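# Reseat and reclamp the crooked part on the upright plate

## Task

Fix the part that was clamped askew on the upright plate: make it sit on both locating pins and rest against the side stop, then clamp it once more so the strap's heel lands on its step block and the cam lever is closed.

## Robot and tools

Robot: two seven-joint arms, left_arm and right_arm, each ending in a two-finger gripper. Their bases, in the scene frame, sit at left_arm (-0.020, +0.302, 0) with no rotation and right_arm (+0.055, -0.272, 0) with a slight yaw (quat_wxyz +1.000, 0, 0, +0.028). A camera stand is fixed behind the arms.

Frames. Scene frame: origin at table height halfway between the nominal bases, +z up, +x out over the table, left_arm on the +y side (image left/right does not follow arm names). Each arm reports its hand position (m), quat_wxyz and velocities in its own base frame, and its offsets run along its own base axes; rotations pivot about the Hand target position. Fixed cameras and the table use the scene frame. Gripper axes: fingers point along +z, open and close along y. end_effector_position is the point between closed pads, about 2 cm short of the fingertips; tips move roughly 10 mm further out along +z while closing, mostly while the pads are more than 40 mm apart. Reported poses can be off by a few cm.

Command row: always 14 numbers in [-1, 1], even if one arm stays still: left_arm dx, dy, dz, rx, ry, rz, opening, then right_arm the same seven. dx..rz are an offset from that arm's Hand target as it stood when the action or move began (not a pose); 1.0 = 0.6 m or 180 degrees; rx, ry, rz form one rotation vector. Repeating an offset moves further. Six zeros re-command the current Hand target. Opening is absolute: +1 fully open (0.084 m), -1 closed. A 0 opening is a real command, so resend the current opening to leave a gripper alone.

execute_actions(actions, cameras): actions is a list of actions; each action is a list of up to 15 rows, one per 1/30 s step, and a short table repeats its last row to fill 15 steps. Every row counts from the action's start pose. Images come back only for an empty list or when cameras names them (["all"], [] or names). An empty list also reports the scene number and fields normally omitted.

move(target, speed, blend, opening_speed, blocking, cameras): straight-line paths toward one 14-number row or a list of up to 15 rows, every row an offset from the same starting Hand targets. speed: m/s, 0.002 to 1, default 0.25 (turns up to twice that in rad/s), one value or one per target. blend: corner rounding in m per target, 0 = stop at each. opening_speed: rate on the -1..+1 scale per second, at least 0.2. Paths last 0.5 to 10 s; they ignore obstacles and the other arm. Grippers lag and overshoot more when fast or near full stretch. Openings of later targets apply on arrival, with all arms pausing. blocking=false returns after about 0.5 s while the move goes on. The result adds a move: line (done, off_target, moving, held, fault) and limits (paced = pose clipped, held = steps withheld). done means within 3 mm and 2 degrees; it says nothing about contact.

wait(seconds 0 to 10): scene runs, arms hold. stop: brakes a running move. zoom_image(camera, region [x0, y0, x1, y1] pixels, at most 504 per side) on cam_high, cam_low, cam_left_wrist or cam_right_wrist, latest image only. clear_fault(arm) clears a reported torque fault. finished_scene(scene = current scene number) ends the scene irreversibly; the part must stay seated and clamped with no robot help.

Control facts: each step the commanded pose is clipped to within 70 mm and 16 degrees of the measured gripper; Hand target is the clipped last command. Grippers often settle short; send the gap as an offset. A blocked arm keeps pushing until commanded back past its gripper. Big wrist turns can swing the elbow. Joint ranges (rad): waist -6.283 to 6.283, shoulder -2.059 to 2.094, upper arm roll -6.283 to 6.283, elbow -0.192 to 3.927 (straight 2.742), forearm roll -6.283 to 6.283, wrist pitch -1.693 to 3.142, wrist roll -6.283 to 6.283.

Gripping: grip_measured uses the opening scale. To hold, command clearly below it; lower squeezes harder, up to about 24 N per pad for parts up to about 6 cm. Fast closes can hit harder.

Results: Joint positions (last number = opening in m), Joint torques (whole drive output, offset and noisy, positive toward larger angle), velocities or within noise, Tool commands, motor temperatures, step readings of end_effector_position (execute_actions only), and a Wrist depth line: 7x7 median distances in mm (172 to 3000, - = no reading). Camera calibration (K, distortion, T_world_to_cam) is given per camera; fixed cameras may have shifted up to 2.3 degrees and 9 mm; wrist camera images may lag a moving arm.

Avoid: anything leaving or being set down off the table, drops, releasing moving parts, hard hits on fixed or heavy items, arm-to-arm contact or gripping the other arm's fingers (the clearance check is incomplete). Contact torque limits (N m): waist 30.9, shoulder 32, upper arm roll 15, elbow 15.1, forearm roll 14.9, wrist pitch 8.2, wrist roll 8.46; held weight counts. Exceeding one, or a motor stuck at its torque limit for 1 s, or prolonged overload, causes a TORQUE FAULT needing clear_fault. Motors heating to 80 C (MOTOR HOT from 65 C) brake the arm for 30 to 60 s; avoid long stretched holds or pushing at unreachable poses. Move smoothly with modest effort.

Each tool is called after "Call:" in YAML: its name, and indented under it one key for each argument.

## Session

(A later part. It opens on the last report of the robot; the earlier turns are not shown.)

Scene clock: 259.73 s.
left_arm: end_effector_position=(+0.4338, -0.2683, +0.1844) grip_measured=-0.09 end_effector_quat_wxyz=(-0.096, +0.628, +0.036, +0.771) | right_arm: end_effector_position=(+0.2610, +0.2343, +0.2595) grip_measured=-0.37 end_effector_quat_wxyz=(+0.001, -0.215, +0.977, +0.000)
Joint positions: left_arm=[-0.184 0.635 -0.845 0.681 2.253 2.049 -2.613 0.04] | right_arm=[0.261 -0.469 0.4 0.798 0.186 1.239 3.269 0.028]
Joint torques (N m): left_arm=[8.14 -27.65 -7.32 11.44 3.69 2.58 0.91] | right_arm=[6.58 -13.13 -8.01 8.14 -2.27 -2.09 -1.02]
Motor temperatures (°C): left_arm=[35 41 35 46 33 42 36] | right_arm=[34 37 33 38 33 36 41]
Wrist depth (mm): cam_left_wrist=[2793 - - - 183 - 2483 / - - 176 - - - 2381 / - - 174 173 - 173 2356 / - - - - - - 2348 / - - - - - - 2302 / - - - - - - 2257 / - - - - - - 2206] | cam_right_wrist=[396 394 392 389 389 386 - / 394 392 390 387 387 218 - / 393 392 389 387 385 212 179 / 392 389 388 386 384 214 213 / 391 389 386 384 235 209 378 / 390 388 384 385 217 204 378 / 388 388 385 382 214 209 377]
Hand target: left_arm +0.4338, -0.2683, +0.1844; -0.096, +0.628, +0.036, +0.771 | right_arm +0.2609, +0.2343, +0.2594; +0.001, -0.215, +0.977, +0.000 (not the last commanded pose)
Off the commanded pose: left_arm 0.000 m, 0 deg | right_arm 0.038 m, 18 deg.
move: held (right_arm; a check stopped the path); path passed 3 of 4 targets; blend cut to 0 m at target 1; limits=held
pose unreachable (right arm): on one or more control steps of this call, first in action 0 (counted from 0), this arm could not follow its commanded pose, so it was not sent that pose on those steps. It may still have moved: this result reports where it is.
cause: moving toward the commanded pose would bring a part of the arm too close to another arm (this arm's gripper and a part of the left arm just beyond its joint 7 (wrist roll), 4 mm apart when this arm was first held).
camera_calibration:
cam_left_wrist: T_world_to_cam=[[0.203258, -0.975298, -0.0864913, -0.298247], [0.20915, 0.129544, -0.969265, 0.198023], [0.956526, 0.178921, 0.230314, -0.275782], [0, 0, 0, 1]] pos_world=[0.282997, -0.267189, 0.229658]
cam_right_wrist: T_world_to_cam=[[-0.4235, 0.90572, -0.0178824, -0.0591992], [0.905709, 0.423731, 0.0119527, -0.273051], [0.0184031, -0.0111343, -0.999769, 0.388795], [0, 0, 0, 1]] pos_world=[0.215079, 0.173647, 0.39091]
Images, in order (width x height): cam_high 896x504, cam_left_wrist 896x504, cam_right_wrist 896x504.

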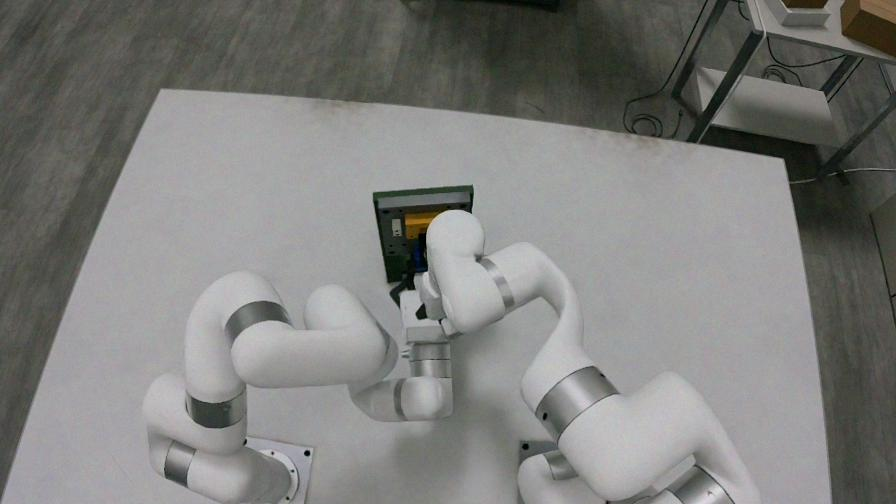

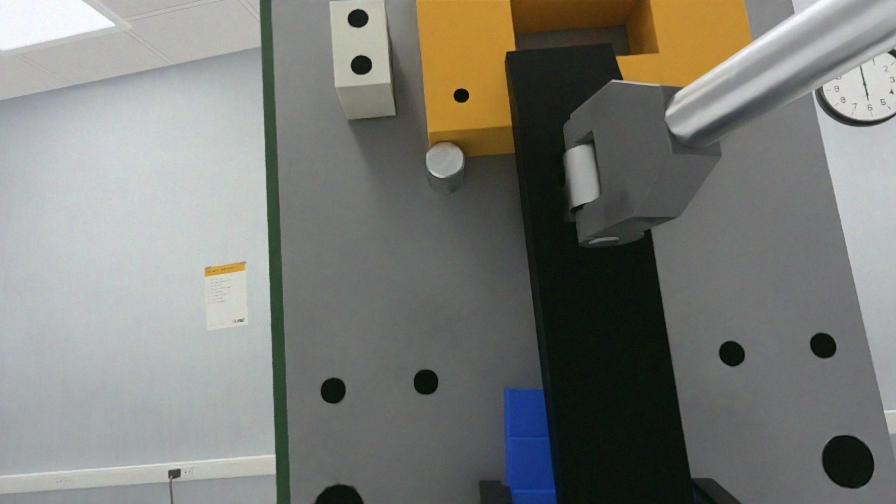

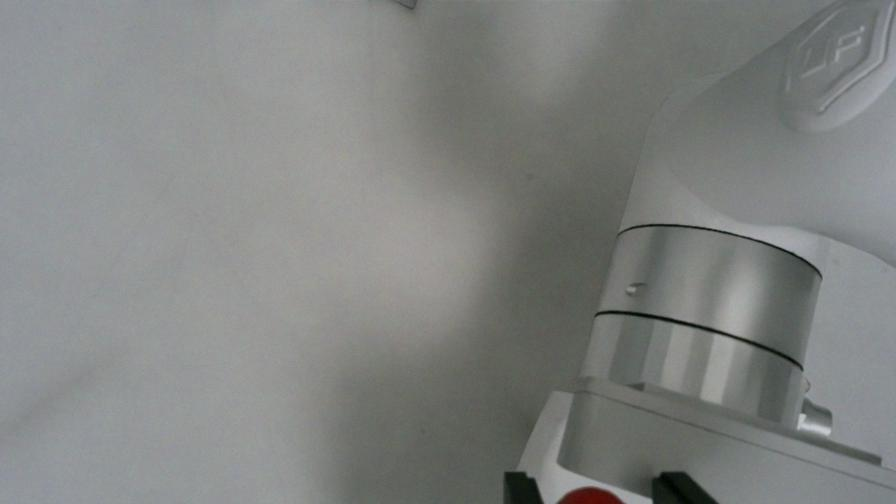

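Call:
move:
  target:
    - [0,0,0,0,0,0,-0.45,0,0,0,0,0,0,0.1]
    - [0,0,0,0,0,0,-0.45,0,0,0.209,0,0,0,0.1]
    - [0,0,0,0,0,0,-0.45,0.165,-0.09,0.209,0,0,-0.111,-1]
    - [0,0,0,0,0,0,-0.45,0.248,-0.032,0.209,0,0,-0.111,-1]
    - [0,0,0,0,0,0,-0.45,0.248,-0.032,0.0975,0,0,-0.111,-1]
  blend: [0,0.01,0,0.01,0]
  speed: [0.1,0.12,0.2,0.15,0.1]
  cameras: ["cam_high","cam_left_wrist","cam_right_wrist"]

Scene clock: 286.90 s.
left_arm: end_effector_position=(+0.4338, -0.2683, +0.1844) grip_measured=-0.09 end_effector_quat_wxyz=(-0.096, +0.628, +0.036, +0.771) | right_arm: end_effector_position=(+0.3951, +0.2075, +0.3738) grip_measured=-1.00 end_effector_quat_wxyz=(-0.022, -0.042, +0.999, -0.011)
Joint positions: left_arm=[-0.184 0.635 -0.845 0.681 2.253 2.049 -2.613 0.04] | right_arm=[0.121 -0.053 0.349 1.489 0.017 1.589 3.527 0]
Joint torques (N m): left_arm=[7.34 -17.71 -3.52 11.84 3.45 2.13 0.75] | right_arm=[-0.2 -11.48 -0.32 13.47 0.14 -0.35 0.07]
Wrist depth (mm): cam_left_wrist=[2771 - - - 182 - 2474 / - - 176 - - - 2389 / - - 174 173 - 173 2381 / - - - - - - 2364 / - - - - - - 2294 / - - - - - - 2271 / - - - - - - 2220] | cam_right_wrist=[526 524 522 519 515 508 508 / 522 520 518 512 246 335 506 / 519 515 512 508 347 326 501 / 513 510 508 505 335 315 496 / 510 507 503 500 333 314 492 / 506 501 500 496 494 265 489 / 499 497 494 491 423 210 211]
Hand target: left_arm +0.4338, -0.2683, +0.1844; -0.096, +0.628, +0.036, +0.771 | right_arm +0.3951, +0.2075, +0.3738; -0.022, -0.042, +0.999, -0.011 (not the last commanded pose)
Tool commands: left_gripper/opening=-0.45 right_gripper/opening=-1.0
Off the commanded pose: left_arm 0.000 m, 0 deg | right_arm 0.058 m, 3 deg.
TORQUE FAULT: the external load on joint 6 (wrist pitch) of the right arm reached its load limit, and that arm stopped. The contact can be on any part of that arm beyond that joint, not only on its tool. A torque fault puts only its own arm into a fault stop. That arm's remaining commands of this call were not run. The hold on joint 6 (wrist pitch) of that arm was moved back by the arm itself, up to 3 degrees, as the stop began. That arm is still stopped at the end of this call. While its stop runs, that arm, its gripper or tool too, takes no new command.
CLEAR FAULT: the right arm stays stopped (state 4) until you call clear_fault(arm="right_arm").
End effector pose when the fault began: right_arm: position (+0.4065, +0.2132, +0.3770), quat_wxyz (+0.000, -0.042, +0.999, +0.000)
Joint positions when the fault began: right_arm=[0.121 -0.052 0.349 1.489 0.017 1.538 3.526 0]
move: fault (right_arm); path passed 4 of 5 targets
camera_calibration:
cam_left_wrist: T_world_to_cam=[[0.203254, -0.9753, -0.086471, -0.298251], [0.209154, 0.129524, -0.969267, 0.198017], [0.956526, 0.178921, 0.230314, -0.275782], [0, 0, 0, 1]] pos_world=[0.282997, -0.267189, 0.229657]
cam_right_wrist: T_world_to_cam=[[-0.0898851, 0.995295, -0.0361612, -0.119627], [0.995455, 0.0886338, -0.0348377, -0.332875], [-0.0314687, -0.0391282, -0.998739, 0.525447], [0, 0, 0, 1]] pos_world=[0.337144, 0.169128, 0.508862]
Images, in order (width x height): cam_high 896x504, cam_left_wrist 896x504, cam_right_wrist 896x504.

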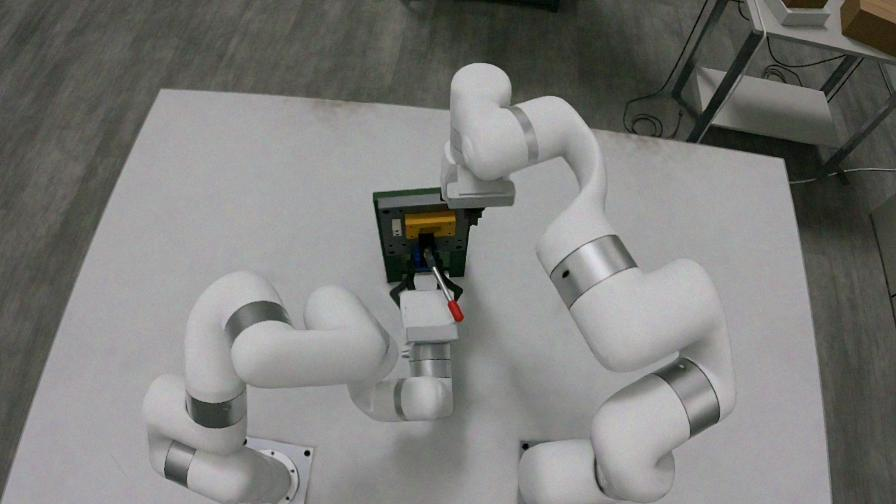

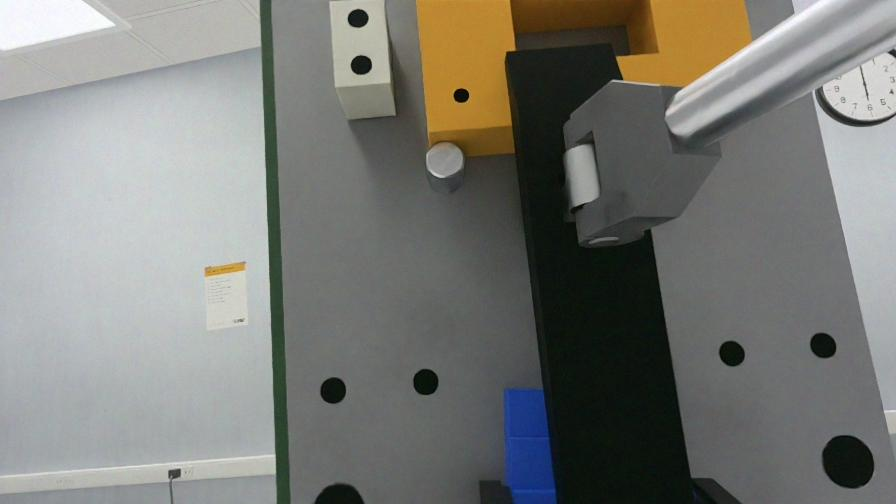

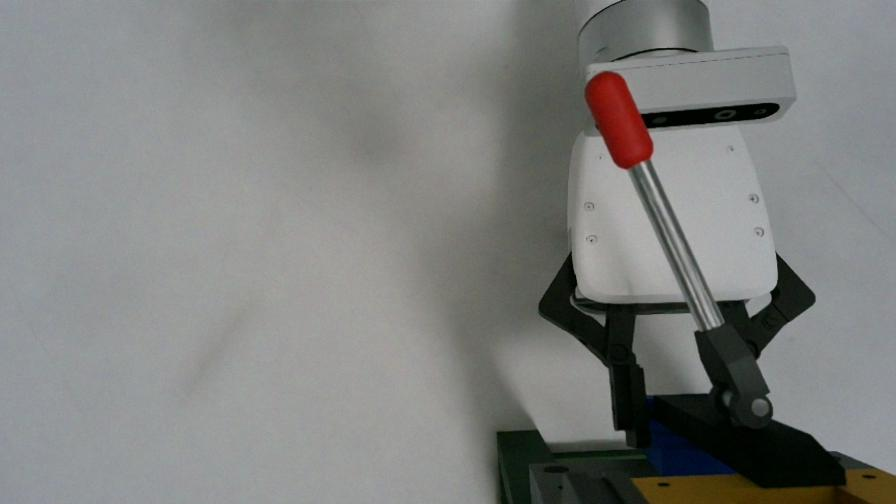

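Call:
clear_fault:
  arm: "right_arm"

Call:
move:
  target:
    - [0,0,0,0,0,0,-0.45,-0.042,-0.021,0.035,0.0076,-0.0137,0,-1]
    - [0,0,0,0,0,0,-0.45,0.005,-0.016,0.03,0.0076,-0.0137,0,-1]
    - [0,0,0,0,0,0,-0.45,0.005,-0.016,-0.093,0.0076,-0.0137,0,-1]
  blend: [0.01,0.005,0]
  speed: [0.1,0.1,0.06]
  cameras: ["cam_high","cam_left_wrist","cam_right_wrist"]

Scene clock: 308.13 s.
left_arm: end_effector_position=(+0.4338, -0.2683, +0.1844) grip_measured=-0.09 end_effector_quat_wxyz=(-0.096, +0.628, +0.036, +0.771) | right_arm: end_effector_position=(+0.3950, +0.2075, +0.3738) grip_measured=-1.00 end_effector_quat_wxyz=(-0.022, -0.042, +0.999, -0.011)
Joint positions: left_arm=[-0.184 0.635 -0.845 0.681 2.253 2.049 -2.613 0.04] | right_arm=[0.121 -0.053 0.349 1.489 0.017 1.589 3.527 0]
Joint torques (N m): left_arm=[1.53 -14.82 -3.71 11.48 1.4 0.93 0.54] | right_arm=[-0.21 -10.96 -0.52 14.41 0.17 -0.06 0.18]
Wrist depth (mm): cam_left_wrist=[2771 - - - 182 - 2483 / - - 176 - - - 2389 / - - 174 173 - 173 2389 / - - - - - - 2348 / - - - - - - 2325 / - - - - - - 2271 / - - - - - - 2220] | cam_right_wrist=[527 524 521 518 514 509 508 / 522 520 518 514 246 334 505 / 517 514 511 508 346 327 500 / 513 510 507 503 336 316 497 / 509 506 503 499 333 314 492 / 504 502 499 496 494 267 488 / 500 497 494 493 425 210 211]
Hand target: left_arm +0.4338, -0.2683, +0.1844; -0.096, +0.628, +0.036, +0.771 | right_arm +0.3950, +0.2075, +0.3738; -0.022, -0.042, +0.999, -0.011 (not the last commanded pose)
Tool commands: left_gripper/opening=-0.45 right_gripper/opening=-1.0
Off the commanded pose: left_arm 0.000 m, 0 deg | right_arm 0.058 m, 3 deg.
TORQUE FAULT, CONTINUED: the right arm's stop, for the torque fault of joint 6 (wrist pitch) that an earlier result reported, is over. The call counts as one of the actions that you can send in this scene. The hold on joint 6 (wrist pitch) of that arm was moved back by the arm itself, up to 3 degrees, as the stop began. That arm's target is now where it stood when the stop ended, not its last command. That arm's gripper keeps its grip as last carried out, and that arm accepts commands again: back off and push less far.
CLEAR FAULT: your call cleared the right arm's torque fault. If a joint's load stays at its limit, that arm stops again at once.

Scene clock: 310.43 s.
left_arm: end_effector_position=(+0.4338, -0.2683, +0.1844) grip_measured=-0.09 end_effector_quat_wxyz=(-0.096, +0.628, +0.036, +0.771) | right_arm: end_effector_position=(+0.3980, +0.1979, +0.3180) grip_measured=-1.00 end_effector_quat_wxyz=(+0.000, -0.042, +0.999, +0.000)
Joint positions: left_arm=[-0.184 0.635 -0.845 0.681 2.253 2.049 -2.613 0.04] | right_arm=[0.108 -0.126 0.329 1.245 0.042 1.365 3.484 0]
Joint torques (N m): left_arm=[1.46 -14.62 -4.08 11.42 1.4 0.82 0.53] | right_arm=[6.69 -21.93 1.7 7.72 2.11 -3.63 -1.36]
Wrist depth (mm): cam_left_wrist=[2805 - - - 182 - 2439 / - - 176 - - - 2397 / - - 174 173 - 173 2364 / - - - - - - 2364 / - - - - - - 2317 / - - - - - - 2264 / - - - - - - 2213] | cam_right_wrist=[452 451 449 448 447 185 443 / 452 451 448 446 446 185 442 / 449 447 447 445 444 265 261 / 448 448 446 444 441 261 256 / 446 446 443 442 441 268 262 / 445 444 441 442 439 254 220 / 445 443 442 439 370 238 194]
Hand target: left_arm +0.4338, -0.2683, +0.1844; -0.096, +0.628, +0.036, +0.771 | right_arm +0.3980, +0.1979, +0.3180; +0.000, -0.042, +0.999, +0.000
Off the commanded pose: left_arm 0.000 m, 0 deg | right_arm 0.000 m, 0 deg.
move: done
camera_calibration:
cam_left_wrist: T_world_to_cam=[[0.203258, -0.975298, -0.0864913, -0.298247], [0.20915, 0.129544, -0.969265, 0.198023], [0.956526, 0.178921, 0.230314, -0.275782], [0, 0, 0, 1]] pos_world=[0.282997, -0.267189, 0.229658]
cam_right_wrist: T_world_to_cam=[[-0.0887354, 0.995922, -0.0162831, -0.118681], [0.99599, 0.0889053, 0.0100252, -0.351479], [0.011432, -0.0153282, -0.999817, 0.447995], [0, 0, 0, 1]] pos_world=[0.334417, 0.156313, 0.449505]
Images, in order (width x height): cam_high 896x504, cam_left_wrist 896x504, cam_right_wrist 896x504.

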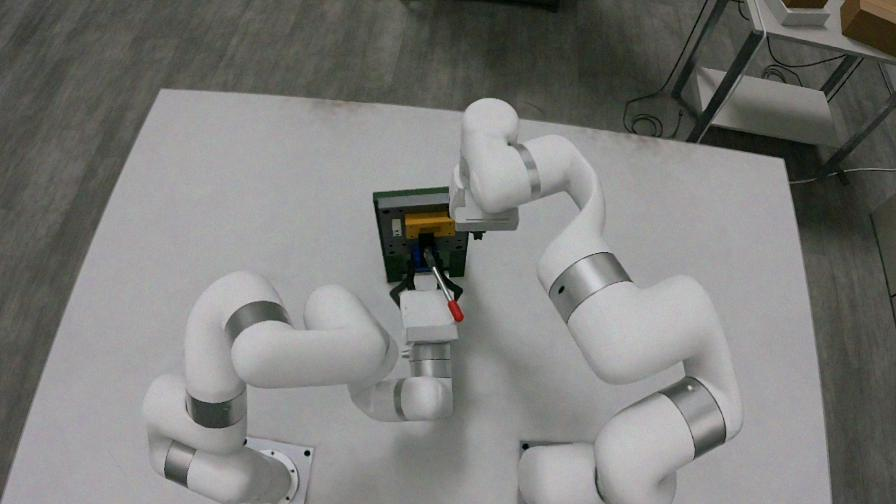

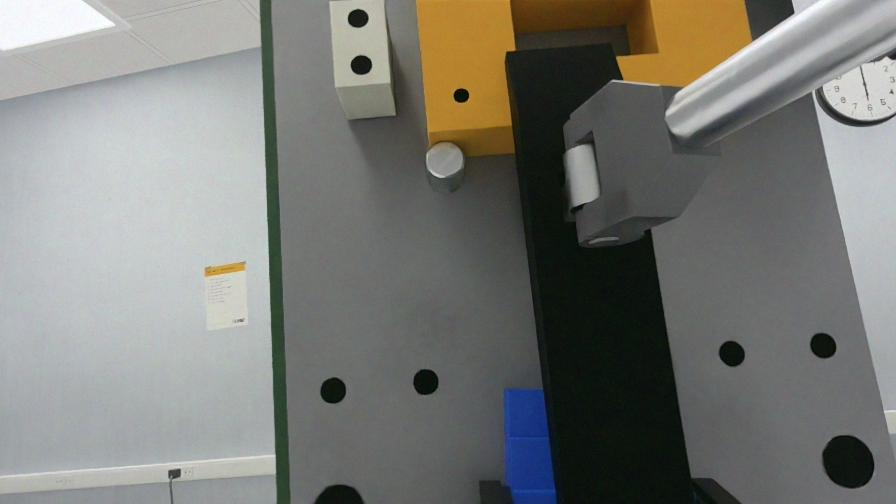

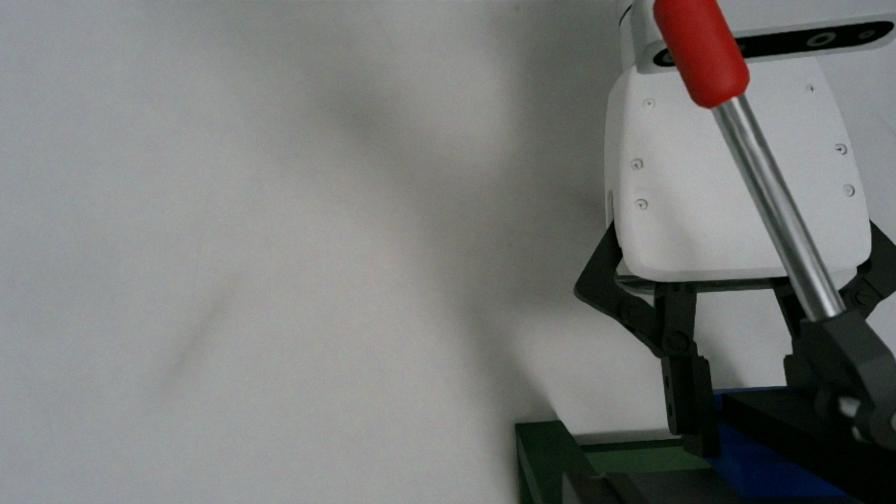

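Call:
move:
  target: [0,0,0,0,0,0,-0.45,-0.0047,0.0297,0,0,0,0,-1]
  speed: 0.04
  cameras: ["cam_left_wrist"]

Scene clock: 316.90 s.
left_arm: end_effector_position=(+0.4338, -0.2683, +0.1844) grip_measured=-0.09 end_effector_quat_wxyz=(-0.096, +0.628, +0.036, +0.771) | right_arm: end_effector_position=(+0.3952, +0.2157, +0.3180) grip_measured=-1.00 end_effector_quat_wxyz=(+0.000, -0.042, +0.999, +0.000)
Joint positions: left_arm=[-0.184 0.635 -0.845 0.681 2.253 2.049 -2.613 0.04] | right_arm=[0.125 -0.106 0.353 1.266 0.038 1.366 3.525 0]
Joint torques (N m): left_arm=[1.57 -14.65 -4.67 11.13 1.58 0.78 0.51] | right_arm=[7.65 -6.02 2 25.58 -2.1 -0.28 1.5]
Wrist depth (mm): cam_left_wrist=[2816 - - - 183 - 2439 / - - 176 - - - 2389 / - - 174 173 - 173 2389 / - - - - - - 2340 / - - - - - - 2317 / - - - - - - 2286 / - - - - - - 2199] | cam_right_wrist=[450 449 450 448 - 264 444 / 450 448 449 446 446 265 444 / 449 448 447 446 272 260 263 / 448 446 446 444 278 263 261 / 446 444 443 443 440 265 264 / 445 443 442 441 440 253 204 / 443 442 441 440 357 229 188]
Hand target: left_arm +0.4338, -0.2683, +0.1844; -0.096, +0.628, +0.036, +0.771 | right_arm +0.3952, +0.2157, +0.3180; +0.000, -0.042, +0.999, +0.000
Off the commanded pose: left_arm 0.000 m, 0 deg | right_arm 0.000 m, 0 deg.
move: done
camera_calibration:
cam_left_wrist: T_world_to_cam=[[0.203258, -0.975298, -0.0864913, -0.298247], [0.20915, 0.129544, -0.969265, 0.198023], [0.956526, 0.178921, 0.230314, -0.275782], [0, 0, 0, 1]] pos_world=[0.282997, -0.267189, 0.229658]
Images, in order (width x height): cam_left_wrist 896x504.

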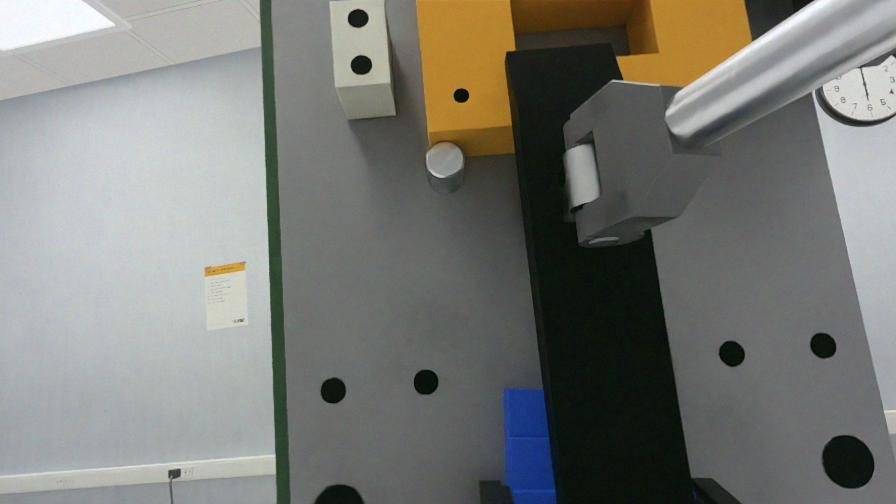

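Call:
move:
  target: [0,0,0,0,0,0,-0.45,-0.0018,0.0115,0,0,0,0,-1]
  speed: 0.03
  cameras: ["cam_high","cam_left_wrist","cam_right_wrist"]

Scene clock: 325.93 s.
left_arm: end_effector_position=(+0.4338, -0.2683, +0.1844) grip_measured=-0.09 end_effector_quat_wxyz=(-0.096, +0.628, +0.036, +0.771) | right_arm: end_effector_position=(+0.3941, +0.2226, +0.3180) grip_measured=-1.00 end_effector_quat_wxyz=(+0.000, -0.042, +0.999, +0.000)
Joint positions: left_arm=[-0.184 0.635 -0.845 0.681 2.253 2.049 -2.613 0.04] | right_arm=[0.131 -0.098 0.362 1.274 0.036 1.366 3.542 0]
Joint torques (N m): left_arm=[1.06 -14.77 -5.24 11.37 1.43 0.77 0.47] | right_arm=[7.88 -6.19 1.45 25.77 -1.92 -0.07 1.42]
Motor temperatures (°C): left_arm=[35 40 34 49 33 41 36] | right_arm=[34 37 33 44 33 36 41]
Wrist depth (mm): cam_left_wrist=[2760 - - - 183 - 2422 / - - 176 - - - 2405 / - - 174 173 - 173 2381 / - - - - - - 2389 / - - - - - - 2302 / - - - - - - 2271 / - - - - - - 2213] | cam_right_wrist=[450 451 449 448 - 266 444 / 450 448 448 448 290 266 444 / 448 447 448 445 280 259 442 / 447 446 445 445 265 260 268 / 446 445 444 443 282 265 439 / 445 442 442 441 440 241 438 / 442 442 441 439 260 228 181]
Hand target: left_arm +0.4338, -0.2683, +0.1844; -0.096, +0.628, +0.036, +0.771 | right_arm +0.3941, +0.2226, +0.3180; +0.000, -0.042, +0.999, +0.000
Off the commanded pose: left_arm 0.000 m, 0 deg | right_arm 0.000 m, 0 deg.
move: done
camera_calibration:
cam_left_wrist: T_world_to_cam=[[0.203258, -0.975298, -0.0864913, -0.298247], [0.20915, 0.129544, -0.969265, 0.198023], [0.956526, 0.178921, 0.230314, -0.275782], [0, 0, 0, 1]] pos_world=[0.282997, -0.267189, 0.229658]
cam_right_wrist: T_world_to_cam=[[-0.0887361, 0.995922, -0.016283, -0.143626], [0.99599, 0.0889061, 0.0100252, -0.349791], [0.011432, -0.0153282, -0.999817, 0.448419], [0, 0, 0, 1]] pos_world=[0.330517, 0.181013, 0.449505]
Images, in order (width x height): cam_high 896x504, cam_left_wrist 896x504, cam_right_wrist 896x504.

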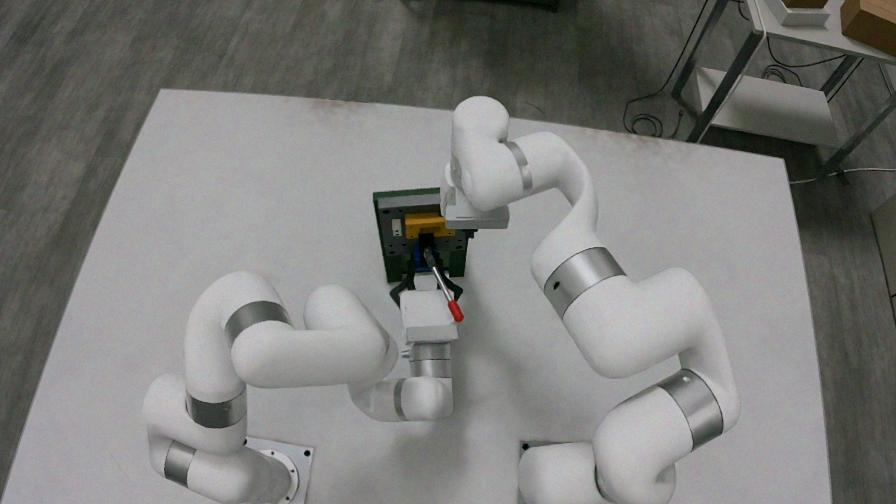

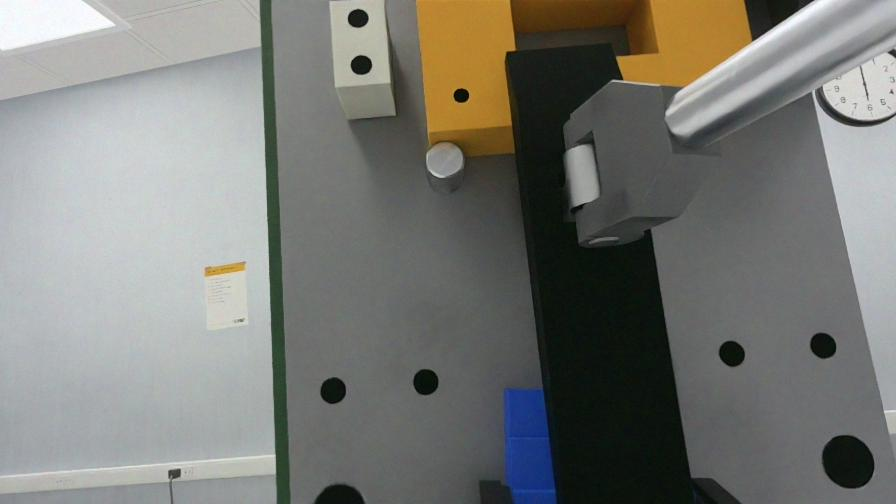

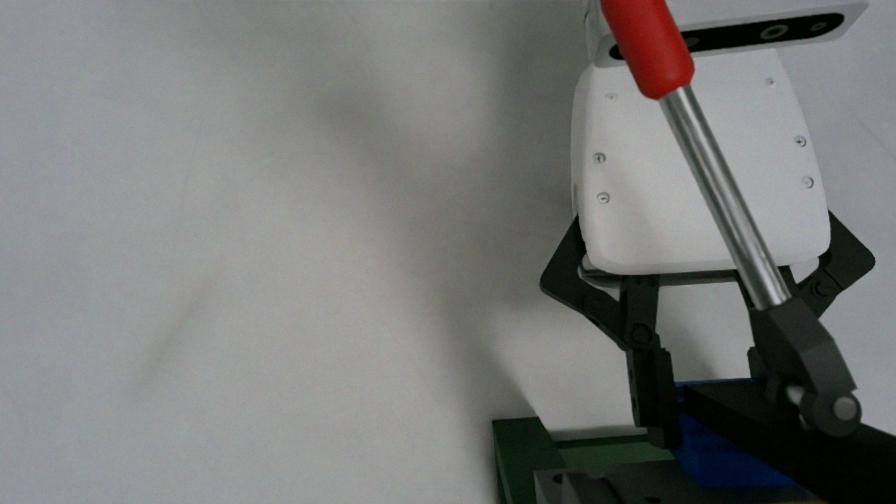

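Call:
move:
  target: [0,0,0,0,0,0,-0.45,-0.0028,0.0178,0,0,0,0,-1]
  speed: 0.03
  cameras: ["cam_left_wrist"]

Scene clock: 331.10 s.
left_arm: end_effector_position=(+0.4338, -0.2683, +0.1844) grip_measured=-0.09 end_effector_quat_wxyz=(-0.096, +0.628, +0.036, +0.771) | right_arm: end_effector_position=(+0.3925, +0.2332, +0.3180) grip_measured=-1.00 end_effector_quat_wxyz=(+0.000, -0.042, +0.999, +0.000)
Joint positions: left_arm=[-0.184 0.635 -0.845 0.681 2.253 2.049 -2.613 0.04] | right_arm=[0.142 -0.084 0.376 1.288 0.033 1.367 3.567 0]
Joint torques (N m): left_arm=[0.73 -15.08 -5.8 11.2 1.35 0.77 0.53] | right_arm=[9.81 -5.93 1.54 26.29 -2.06 -0.54 1.66]
Wrist depth (mm): cam_left_wrist=[2805 - - - 183 - 2483 / - - 176 - - - 2405 / - - 174 173 - 173 2381 / - - - - - - 2372 / - - - - - - 2333 / - - - - - - 2249 / - - - - - - 2199] | cam_right_wrist=[451 450 449 450 184 274 446 / 449 449 448 447 189 268 443 / 448 447 446 445 267 260 442 / 446 445 445 444 264 258 440 / 445 444 444 442 276 189 439 / 444 442 441 441 440 230 438 / 442 441 440 438 260 226 437]
Hand target: left_arm +0.4338, -0.2683, +0.1844; -0.096, +0.628, +0.036, +0.771 | right_arm +0.3925, +0.2333, +0.3180; +0.000, -0.042, +0.999, +0.000
Off the commanded pose: left_arm 0.000 m, 0 deg | right_arm 0.000 m, 0 deg.
move: done
camera_calibration:
cam_left_wrist: T_world_to_cam=[[0.203258, -0.975298, -0.0864913, -0.298247], [0.20915, 0.129544, -0.969265, 0.198023], [0.956526, 0.178921, 0.230314, -0.275782], [0, 0, 0, 1]] pos_world=[0.282997, -0.267189, 0.229658]
Images, in order (width x height): cam_left_wrist 896x504.

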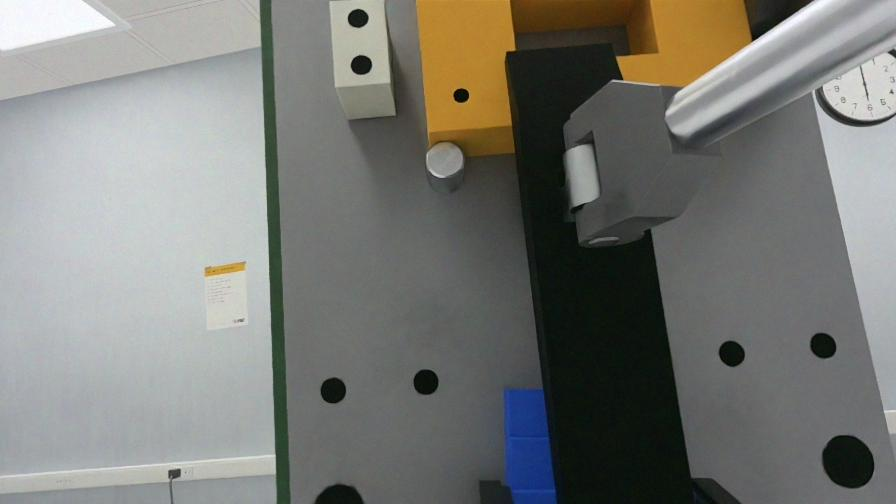

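Call:
move:
  target: [0,0,0,0,0,0,-0.45,-0.0013,0.0085,0,0,0,0,-1]
  speed: 0.03
  cameras: ["cam_left_wrist","cam_right_wrist"]

Scene clock: 336.27 s.
left_arm: end_effector_position=(+0.4338, -0.2683, +0.1844) grip_measured=-0.09 end_effector_quat_wxyz=(-0.096, +0.628, +0.036, +0.771) | right_arm: end_effector_position=(+0.3917, +0.2383, +0.3180) grip_measured=-1.00 end_effector_quat_wxyz=(+0.000, -0.042, +0.999, +0.000)
Joint positions: left_arm=[-0.184 0.635 -0.845 0.681 2.253 2.049 -2.613 0.04] | right_arm=[0.147 -0.077 0.382 1.296 0.03 1.368 3.58 0]
Joint torques (N m): left_arm=[0.46 -15.39 -6.45 10.98 1.23 0.84 0.49] | right_arm=[10 -6.23 4.19 26.49 -2.08 -0.42 1.44]
Wrist depth (mm): cam_left_wrist=[2816 - - - - - 2457 / - - 176 - - - 2389 / - - 174 173 - 173 2372 / - - - - - - 2340 / - - - - - - 2317 / - - - - - - 2235 / - - - - - - 2213] | cam_right_wrist=[453 452 449 448 185 271 442 / 453 450 449 446 - 266 440 / 452 449 448 446 269 259 437 / 452 449 446 444 266 256 277 / 450 447 446 443 275 189 437 / 448 446 444 443 440 202 434 / 447 446 443 442 253 223 434]
Hand target: left_arm +0.4338, -0.2683, +0.1844; -0.096, +0.628, +0.036, +0.771 | right_arm +0.3917, +0.2384, +0.3180; +0.000, -0.042, +0.999, +0.000
Off the commanded pose: left_arm 0.000 m, 0 deg | right_arm 0.000 m, 0 deg.
move: done
camera_calibration:
cam_left_wrist: T_world_to_cam=[[0.203258, -0.975298, -0.0864913, -0.298247], [0.20915, 0.129544, -0.969265, 0.198023], [0.956526, 0.178921, 0.230314, -0.275782], [0, 0, 0, 1]] pos_world=[0.282997, -0.267189, 0.229658]
cam_right_wrist: T_world_to_cam=[[-0.0887354, 0.995922, -0.0162831, -0.159485], [0.99599, 0.0889053, 0.0100252, -0.348697], [0.011432, -0.0153282, -0.999817, 0.448688], [0, 0, 0, 1]] pos_world=[0.328017, 0.196713, 0.449505]
Images, in order (width x height): cam_left_wrist 896x504, cam_right_wrist 896x504.

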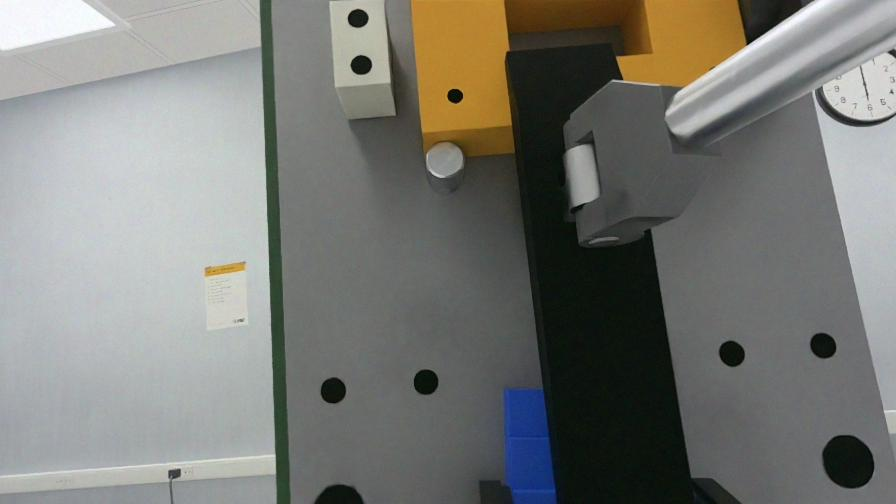

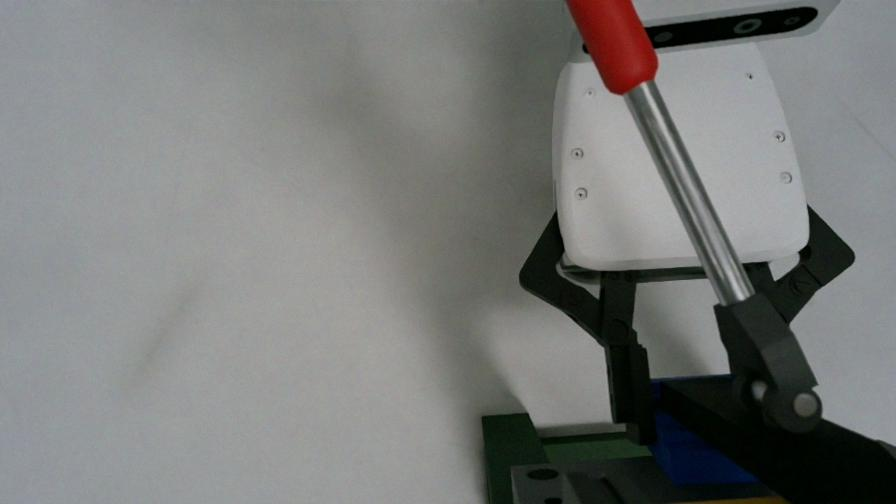

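Call:
move:
  target: [0,0,0,0,0,0,-0.45,-0.0013,0.0085,0,0,0,0,-1]
  speed: 0.03
  cameras: ["cam_left_wrist"]

Scene clock: 343.23 s.
left_arm: end_effector_position=(+0.4338, -0.2683, +0.1844) grip_measured=-0.09 end_effector_quat_wxyz=(-0.096, +0.628, +0.036, +0.771) | right_arm: end_effector_position=(+0.3909, +0.2434, +0.3180) grip_measured=-1.00 end_effector_quat_wxyz=(+0.000, -0.042, +0.999, +0.000)
Joint positions: left_arm=[-0.184 0.635 -0.845 0.681 2.253 2.049 -2.613 0.04] | right_arm=[0.152 -0.07 0.389 1.303 0.028 1.368 3.592 0]
Joint torques (N m): left_arm=[-0.02 -15.78 -6.95 11.01 1.15 0.86 0.44] | right_arm=[9.69 -6.76 4.18 26.03 -2.35 -0.42 1.53]
Motor temperatures (°C): left_arm=[35 40 34 49 33 41 36] | right_arm=[34 37 33 49 33 36 41]
Wrist depth (mm): cam_left_wrist=[2771 - - - - - 2439 / - - 178 - - - 2372 / - - 174 173 - 173 2389 / - - - - - - 2348 / - - - - - - 2309 / - - - - - - 2249 / - - - - - - 2213] | cam_right_wrist=[454 452 450 448 183 272 441 / 452 451 448 447 187 267 440 / 452 450 446 446 268 259 438 / 450 448 446 444 267 256 436 / 449 446 444 443 273 258 436 / 448 446 443 442 263 209 436 / 447 444 443 440 253 223 432]
Hand target: left_arm +0.4338, -0.2683, +0.1844; -0.096, +0.628, +0.036, +0.771 | right_arm +0.3909, +0.2435, +0.3180; +0.000, -0.042, +0.999, +0.000
Off the commanded pose: left_arm 0.000 m, 0 deg | right_arm 0.000 m, 0 deg.
move: done
camera_calibration:
cam_left_wrist: T_world_to_cam=[[0.203258, -0.975298, -0.0864913, -0.298247], [0.20915, 0.129544, -0.969265, 0.198023], [0.956526, 0.178921, 0.230314, -0.275782], [0, 0, 0, 1]] pos_world=[0.282997, -0.267189, 0.229658]
Images, in order (width x height): cam_left_wrist 896x504.

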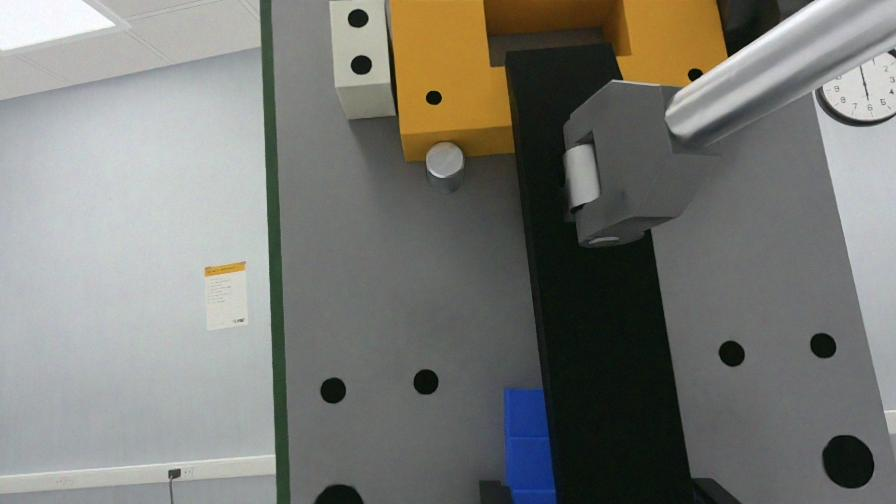

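Call:
move:
  target: [0,0,0,0,0,0,-0.45,-0.0009,0.006,0,0,0,0,-1]
  speed: 0.03
  cameras: ["cam_left_wrist","cam_high"]

Call:
zoom_image:
  camera: "cam_left_wrist"
  region: [320, 0, 820, 260]

Scene clock: 349.40 s.
left_arm: end_effector_position=(+0.4338, -0.2683, +0.1844) grip_measured=-0.09 end_effector_quat_wxyz=(-0.096, +0.628, +0.036, +0.771) | right_arm: end_effector_position=(+0.3904, +0.2468, +0.3180) grip_measured=-1.00 end_effector_quat_wxyz=(-0.001, -0.042, +0.999, +0.000)
Joint positions: left_arm=[-0.184 0.635 -0.845 0.681 2.253 2.049 -2.613 0.04] | right_arm=[0.155 -0.065 0.393 1.308 0.026 1.369 3.601 0]
Joint torques (N m): left_arm=[-0.21 -15.83 -7.67 10.92 1.19 0.86 0.45] | right_arm=[21.68 -5.32 18.63 28.11 -0.15 -2.45 1.77]
Wrist depth (mm): cam_left_wrist=[2793 - - - - - 2483 / - - 177 - - - 2389 / - - 174 173 - 173 2381 / - - - - - - 2372 / - - - - - - 2294 / - - - - - - 2279 / - - - - - - 2172] | cam_right_wrist=[455 452 449 449 184 272 440 / 454 451 448 446 186 266 439 / 455 450 448 446 266 258 438 / 450 448 446 444 266 256 435 / 449 448 446 443 270 257 436 / 449 446 444 441 264 236 435 / 447 445 443 441 252 222 432]
Hand target: left_arm +0.4338, -0.2683, +0.1844; -0.096, +0.628, +0.036, +0.771 | right_arm +0.3904, +0.2471, +0.3180; +0.000, -0.042, +0.999, +0.000
Off the commanded pose: left_arm 0.000 m, 0 deg | right_arm 0.000 m, 0 deg.
move: done
camera_calibration:
cam_left_wrist: T_world_to_cam=[[0.203258, -0.975298, -0.0864913, -0.298247], [0.20915, 0.129544, -0.969265, 0.198023], [0.956526, 0.178921, 0.230314, -0.275782], [0, 0, 0, 1]] pos_world=[0.282997, -0.267189, 0.229658]
Images, in order (width x height): cam_high 896x504, cam_left_wrist 896x504.

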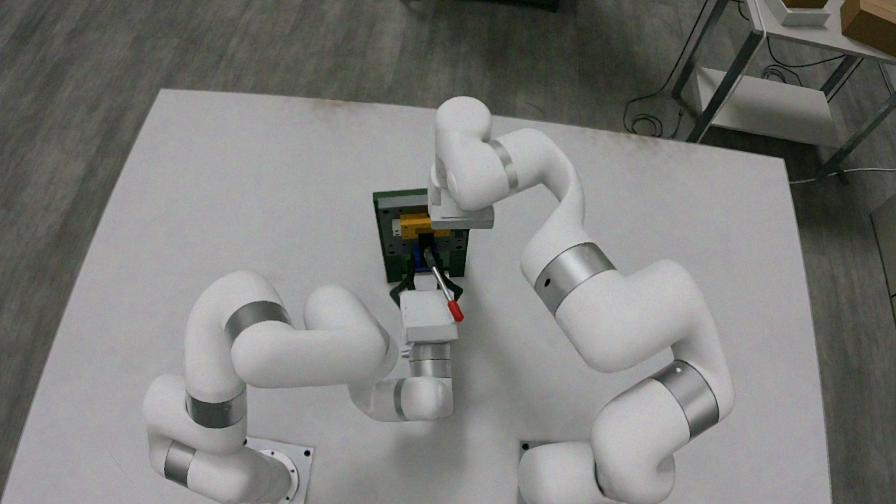

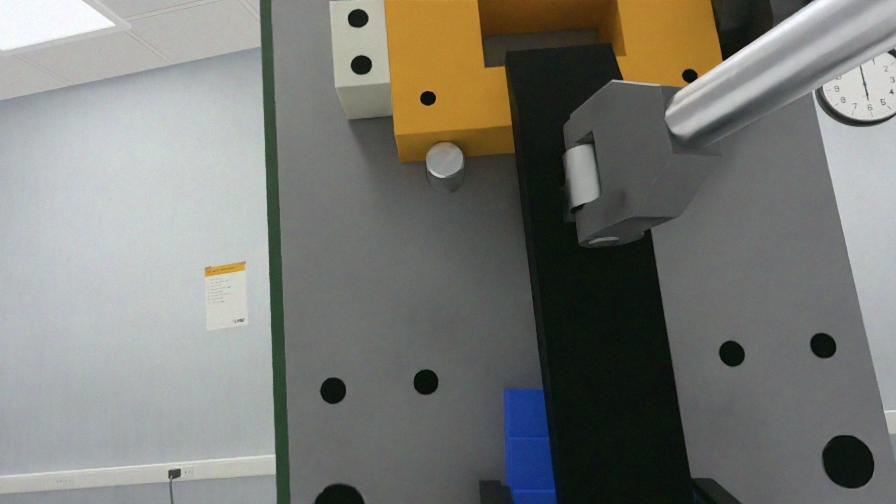

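Scaled by 1.008 from the camera's 896x504 image, which has a finer 1280x720 frame.

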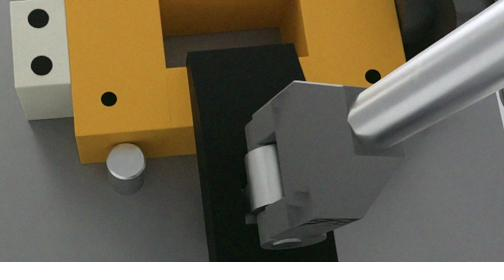

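Call:
move:
  target:
    - [0,0,0,0,0,0,-0.45,0.0078,-0.0494,0,0,0,0,-1]
    - [0,0,0,0,0,0,-0.45,0.0078,-0.0494,0.112,0,0,0,-1]
    - [0,0,0,0,0,0,-0.45,-0.117,-0.078,0.112,0,0,0.06,-1]
    - [0,0,0,0,0,0,-0.45,-0.2157,-0.0213,0.112,0,0,0.111,0.1]
    - [0,0,0,0,0,0,-0.45,-0.2157,-0.0213,-0.0975,0,0,0.111,-0.35]
  blend: [0.008,0.01,0.02,0,0]
  speed: [0.08,0.15,0.2,0.2,0.12]
  cameras: ["cam_high","cam_left_wrist","cam_right_wrist"]

Scene clock: 367.03 s.
left_arm: end_effector_position=(+0.4338, -0.2683, +0.1844) grip_measured=-0.09 end_effector_quat_wxyz=(-0.096, +0.628, +0.036, +0.771) | right_arm: end_effector_position=(+0.2609, +0.2343, +0.2595) grip_measured=-0.37 end_effector_quat_wxyz=(+0.000, -0.215, +0.977, +0.000)
Joint positions: left_arm=[-0.184 0.635 -0.845 0.681 2.253 2.049 -2.613 0.04] | right_arm=[0.245 -0.471 0.411 0.799 0.194 1.242 3.262 0.028]
Joint torques (N m): left_arm=[-1.01 -16.52 -8.73 10.68 0.81 0.84 0.37] | right_arm=[2.47 -1.36 -0.59 7.48 3.23 -3.31 1.23]
Wrist depth (mm): cam_left_wrist=[2816 - - - - - 2483 / - - 177 - - - 2372 / - - 174 173 - 173 2381 / - - - - - - 2348 / - - - - - - 2317 / - - - - - - 2257 / - - - - - - 2199] | cam_right_wrist=[395 394 391 389 388 387 - / 394 391 391 389 386 216 - / 394 392 389 387 386 218 180 / 392 390 388 386 385 215 214 / 391 388 387 386 242 209 379 / 388 386 385 384 219 204 378 / 389 387 384 383 214 209 377]
Hand target: left_arm +0.4338, -0.2683, +0.1844; -0.096, +0.628, +0.036, +0.771 | right_arm +0.2609, +0.2343, +0.2595; +0.000, -0.215, +0.977, +0.000
Off the commanded pose: left_arm 0.000 m, 0 deg | right_arm 0.000 m, 0 deg.
move: done
camera_calibration:
cam_left_wrist: T_world_to_cam=[[0.203258, -0.975298, -0.0864913, -0.298247], [0.20915, 0.129544, -0.969265, 0.198023], [0.956526, 0.178921, 0.230314, -0.275782], [0, 0, 0, 1]] pos_world=[0.282997, -0.267189, 0.229658]
cam_right_wrist: T_world_to_cam=[[-0.423942, 0.905542, -0.0163209, -0.0594155], [0.905548, 0.424125, 0.0100299, -0.272433], [0.0160046, -0.0105273, -0.999816, 0.389313], [0, 0, 0, 1]] pos_world=[0.215282, 0.173448, 0.391005]
Images, in order (width x height): cam_high 896x504, cam_left_wrist 896x504, cam_right_wrist 896x504.

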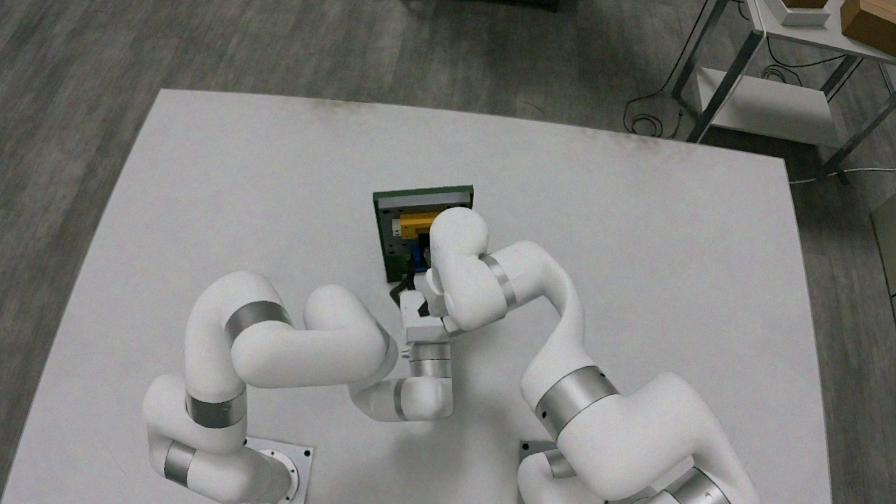

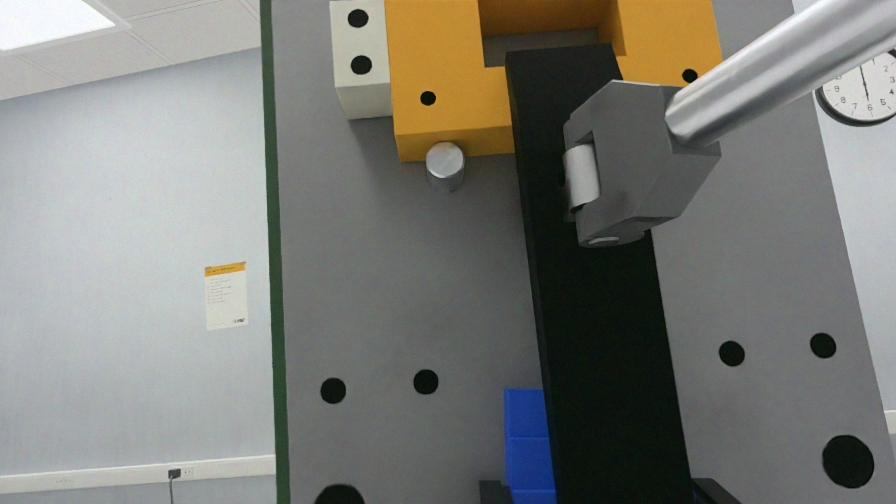

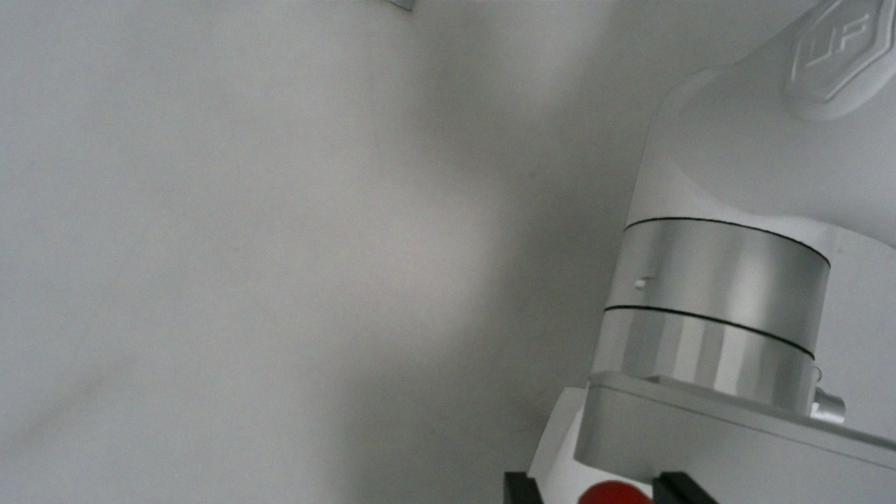

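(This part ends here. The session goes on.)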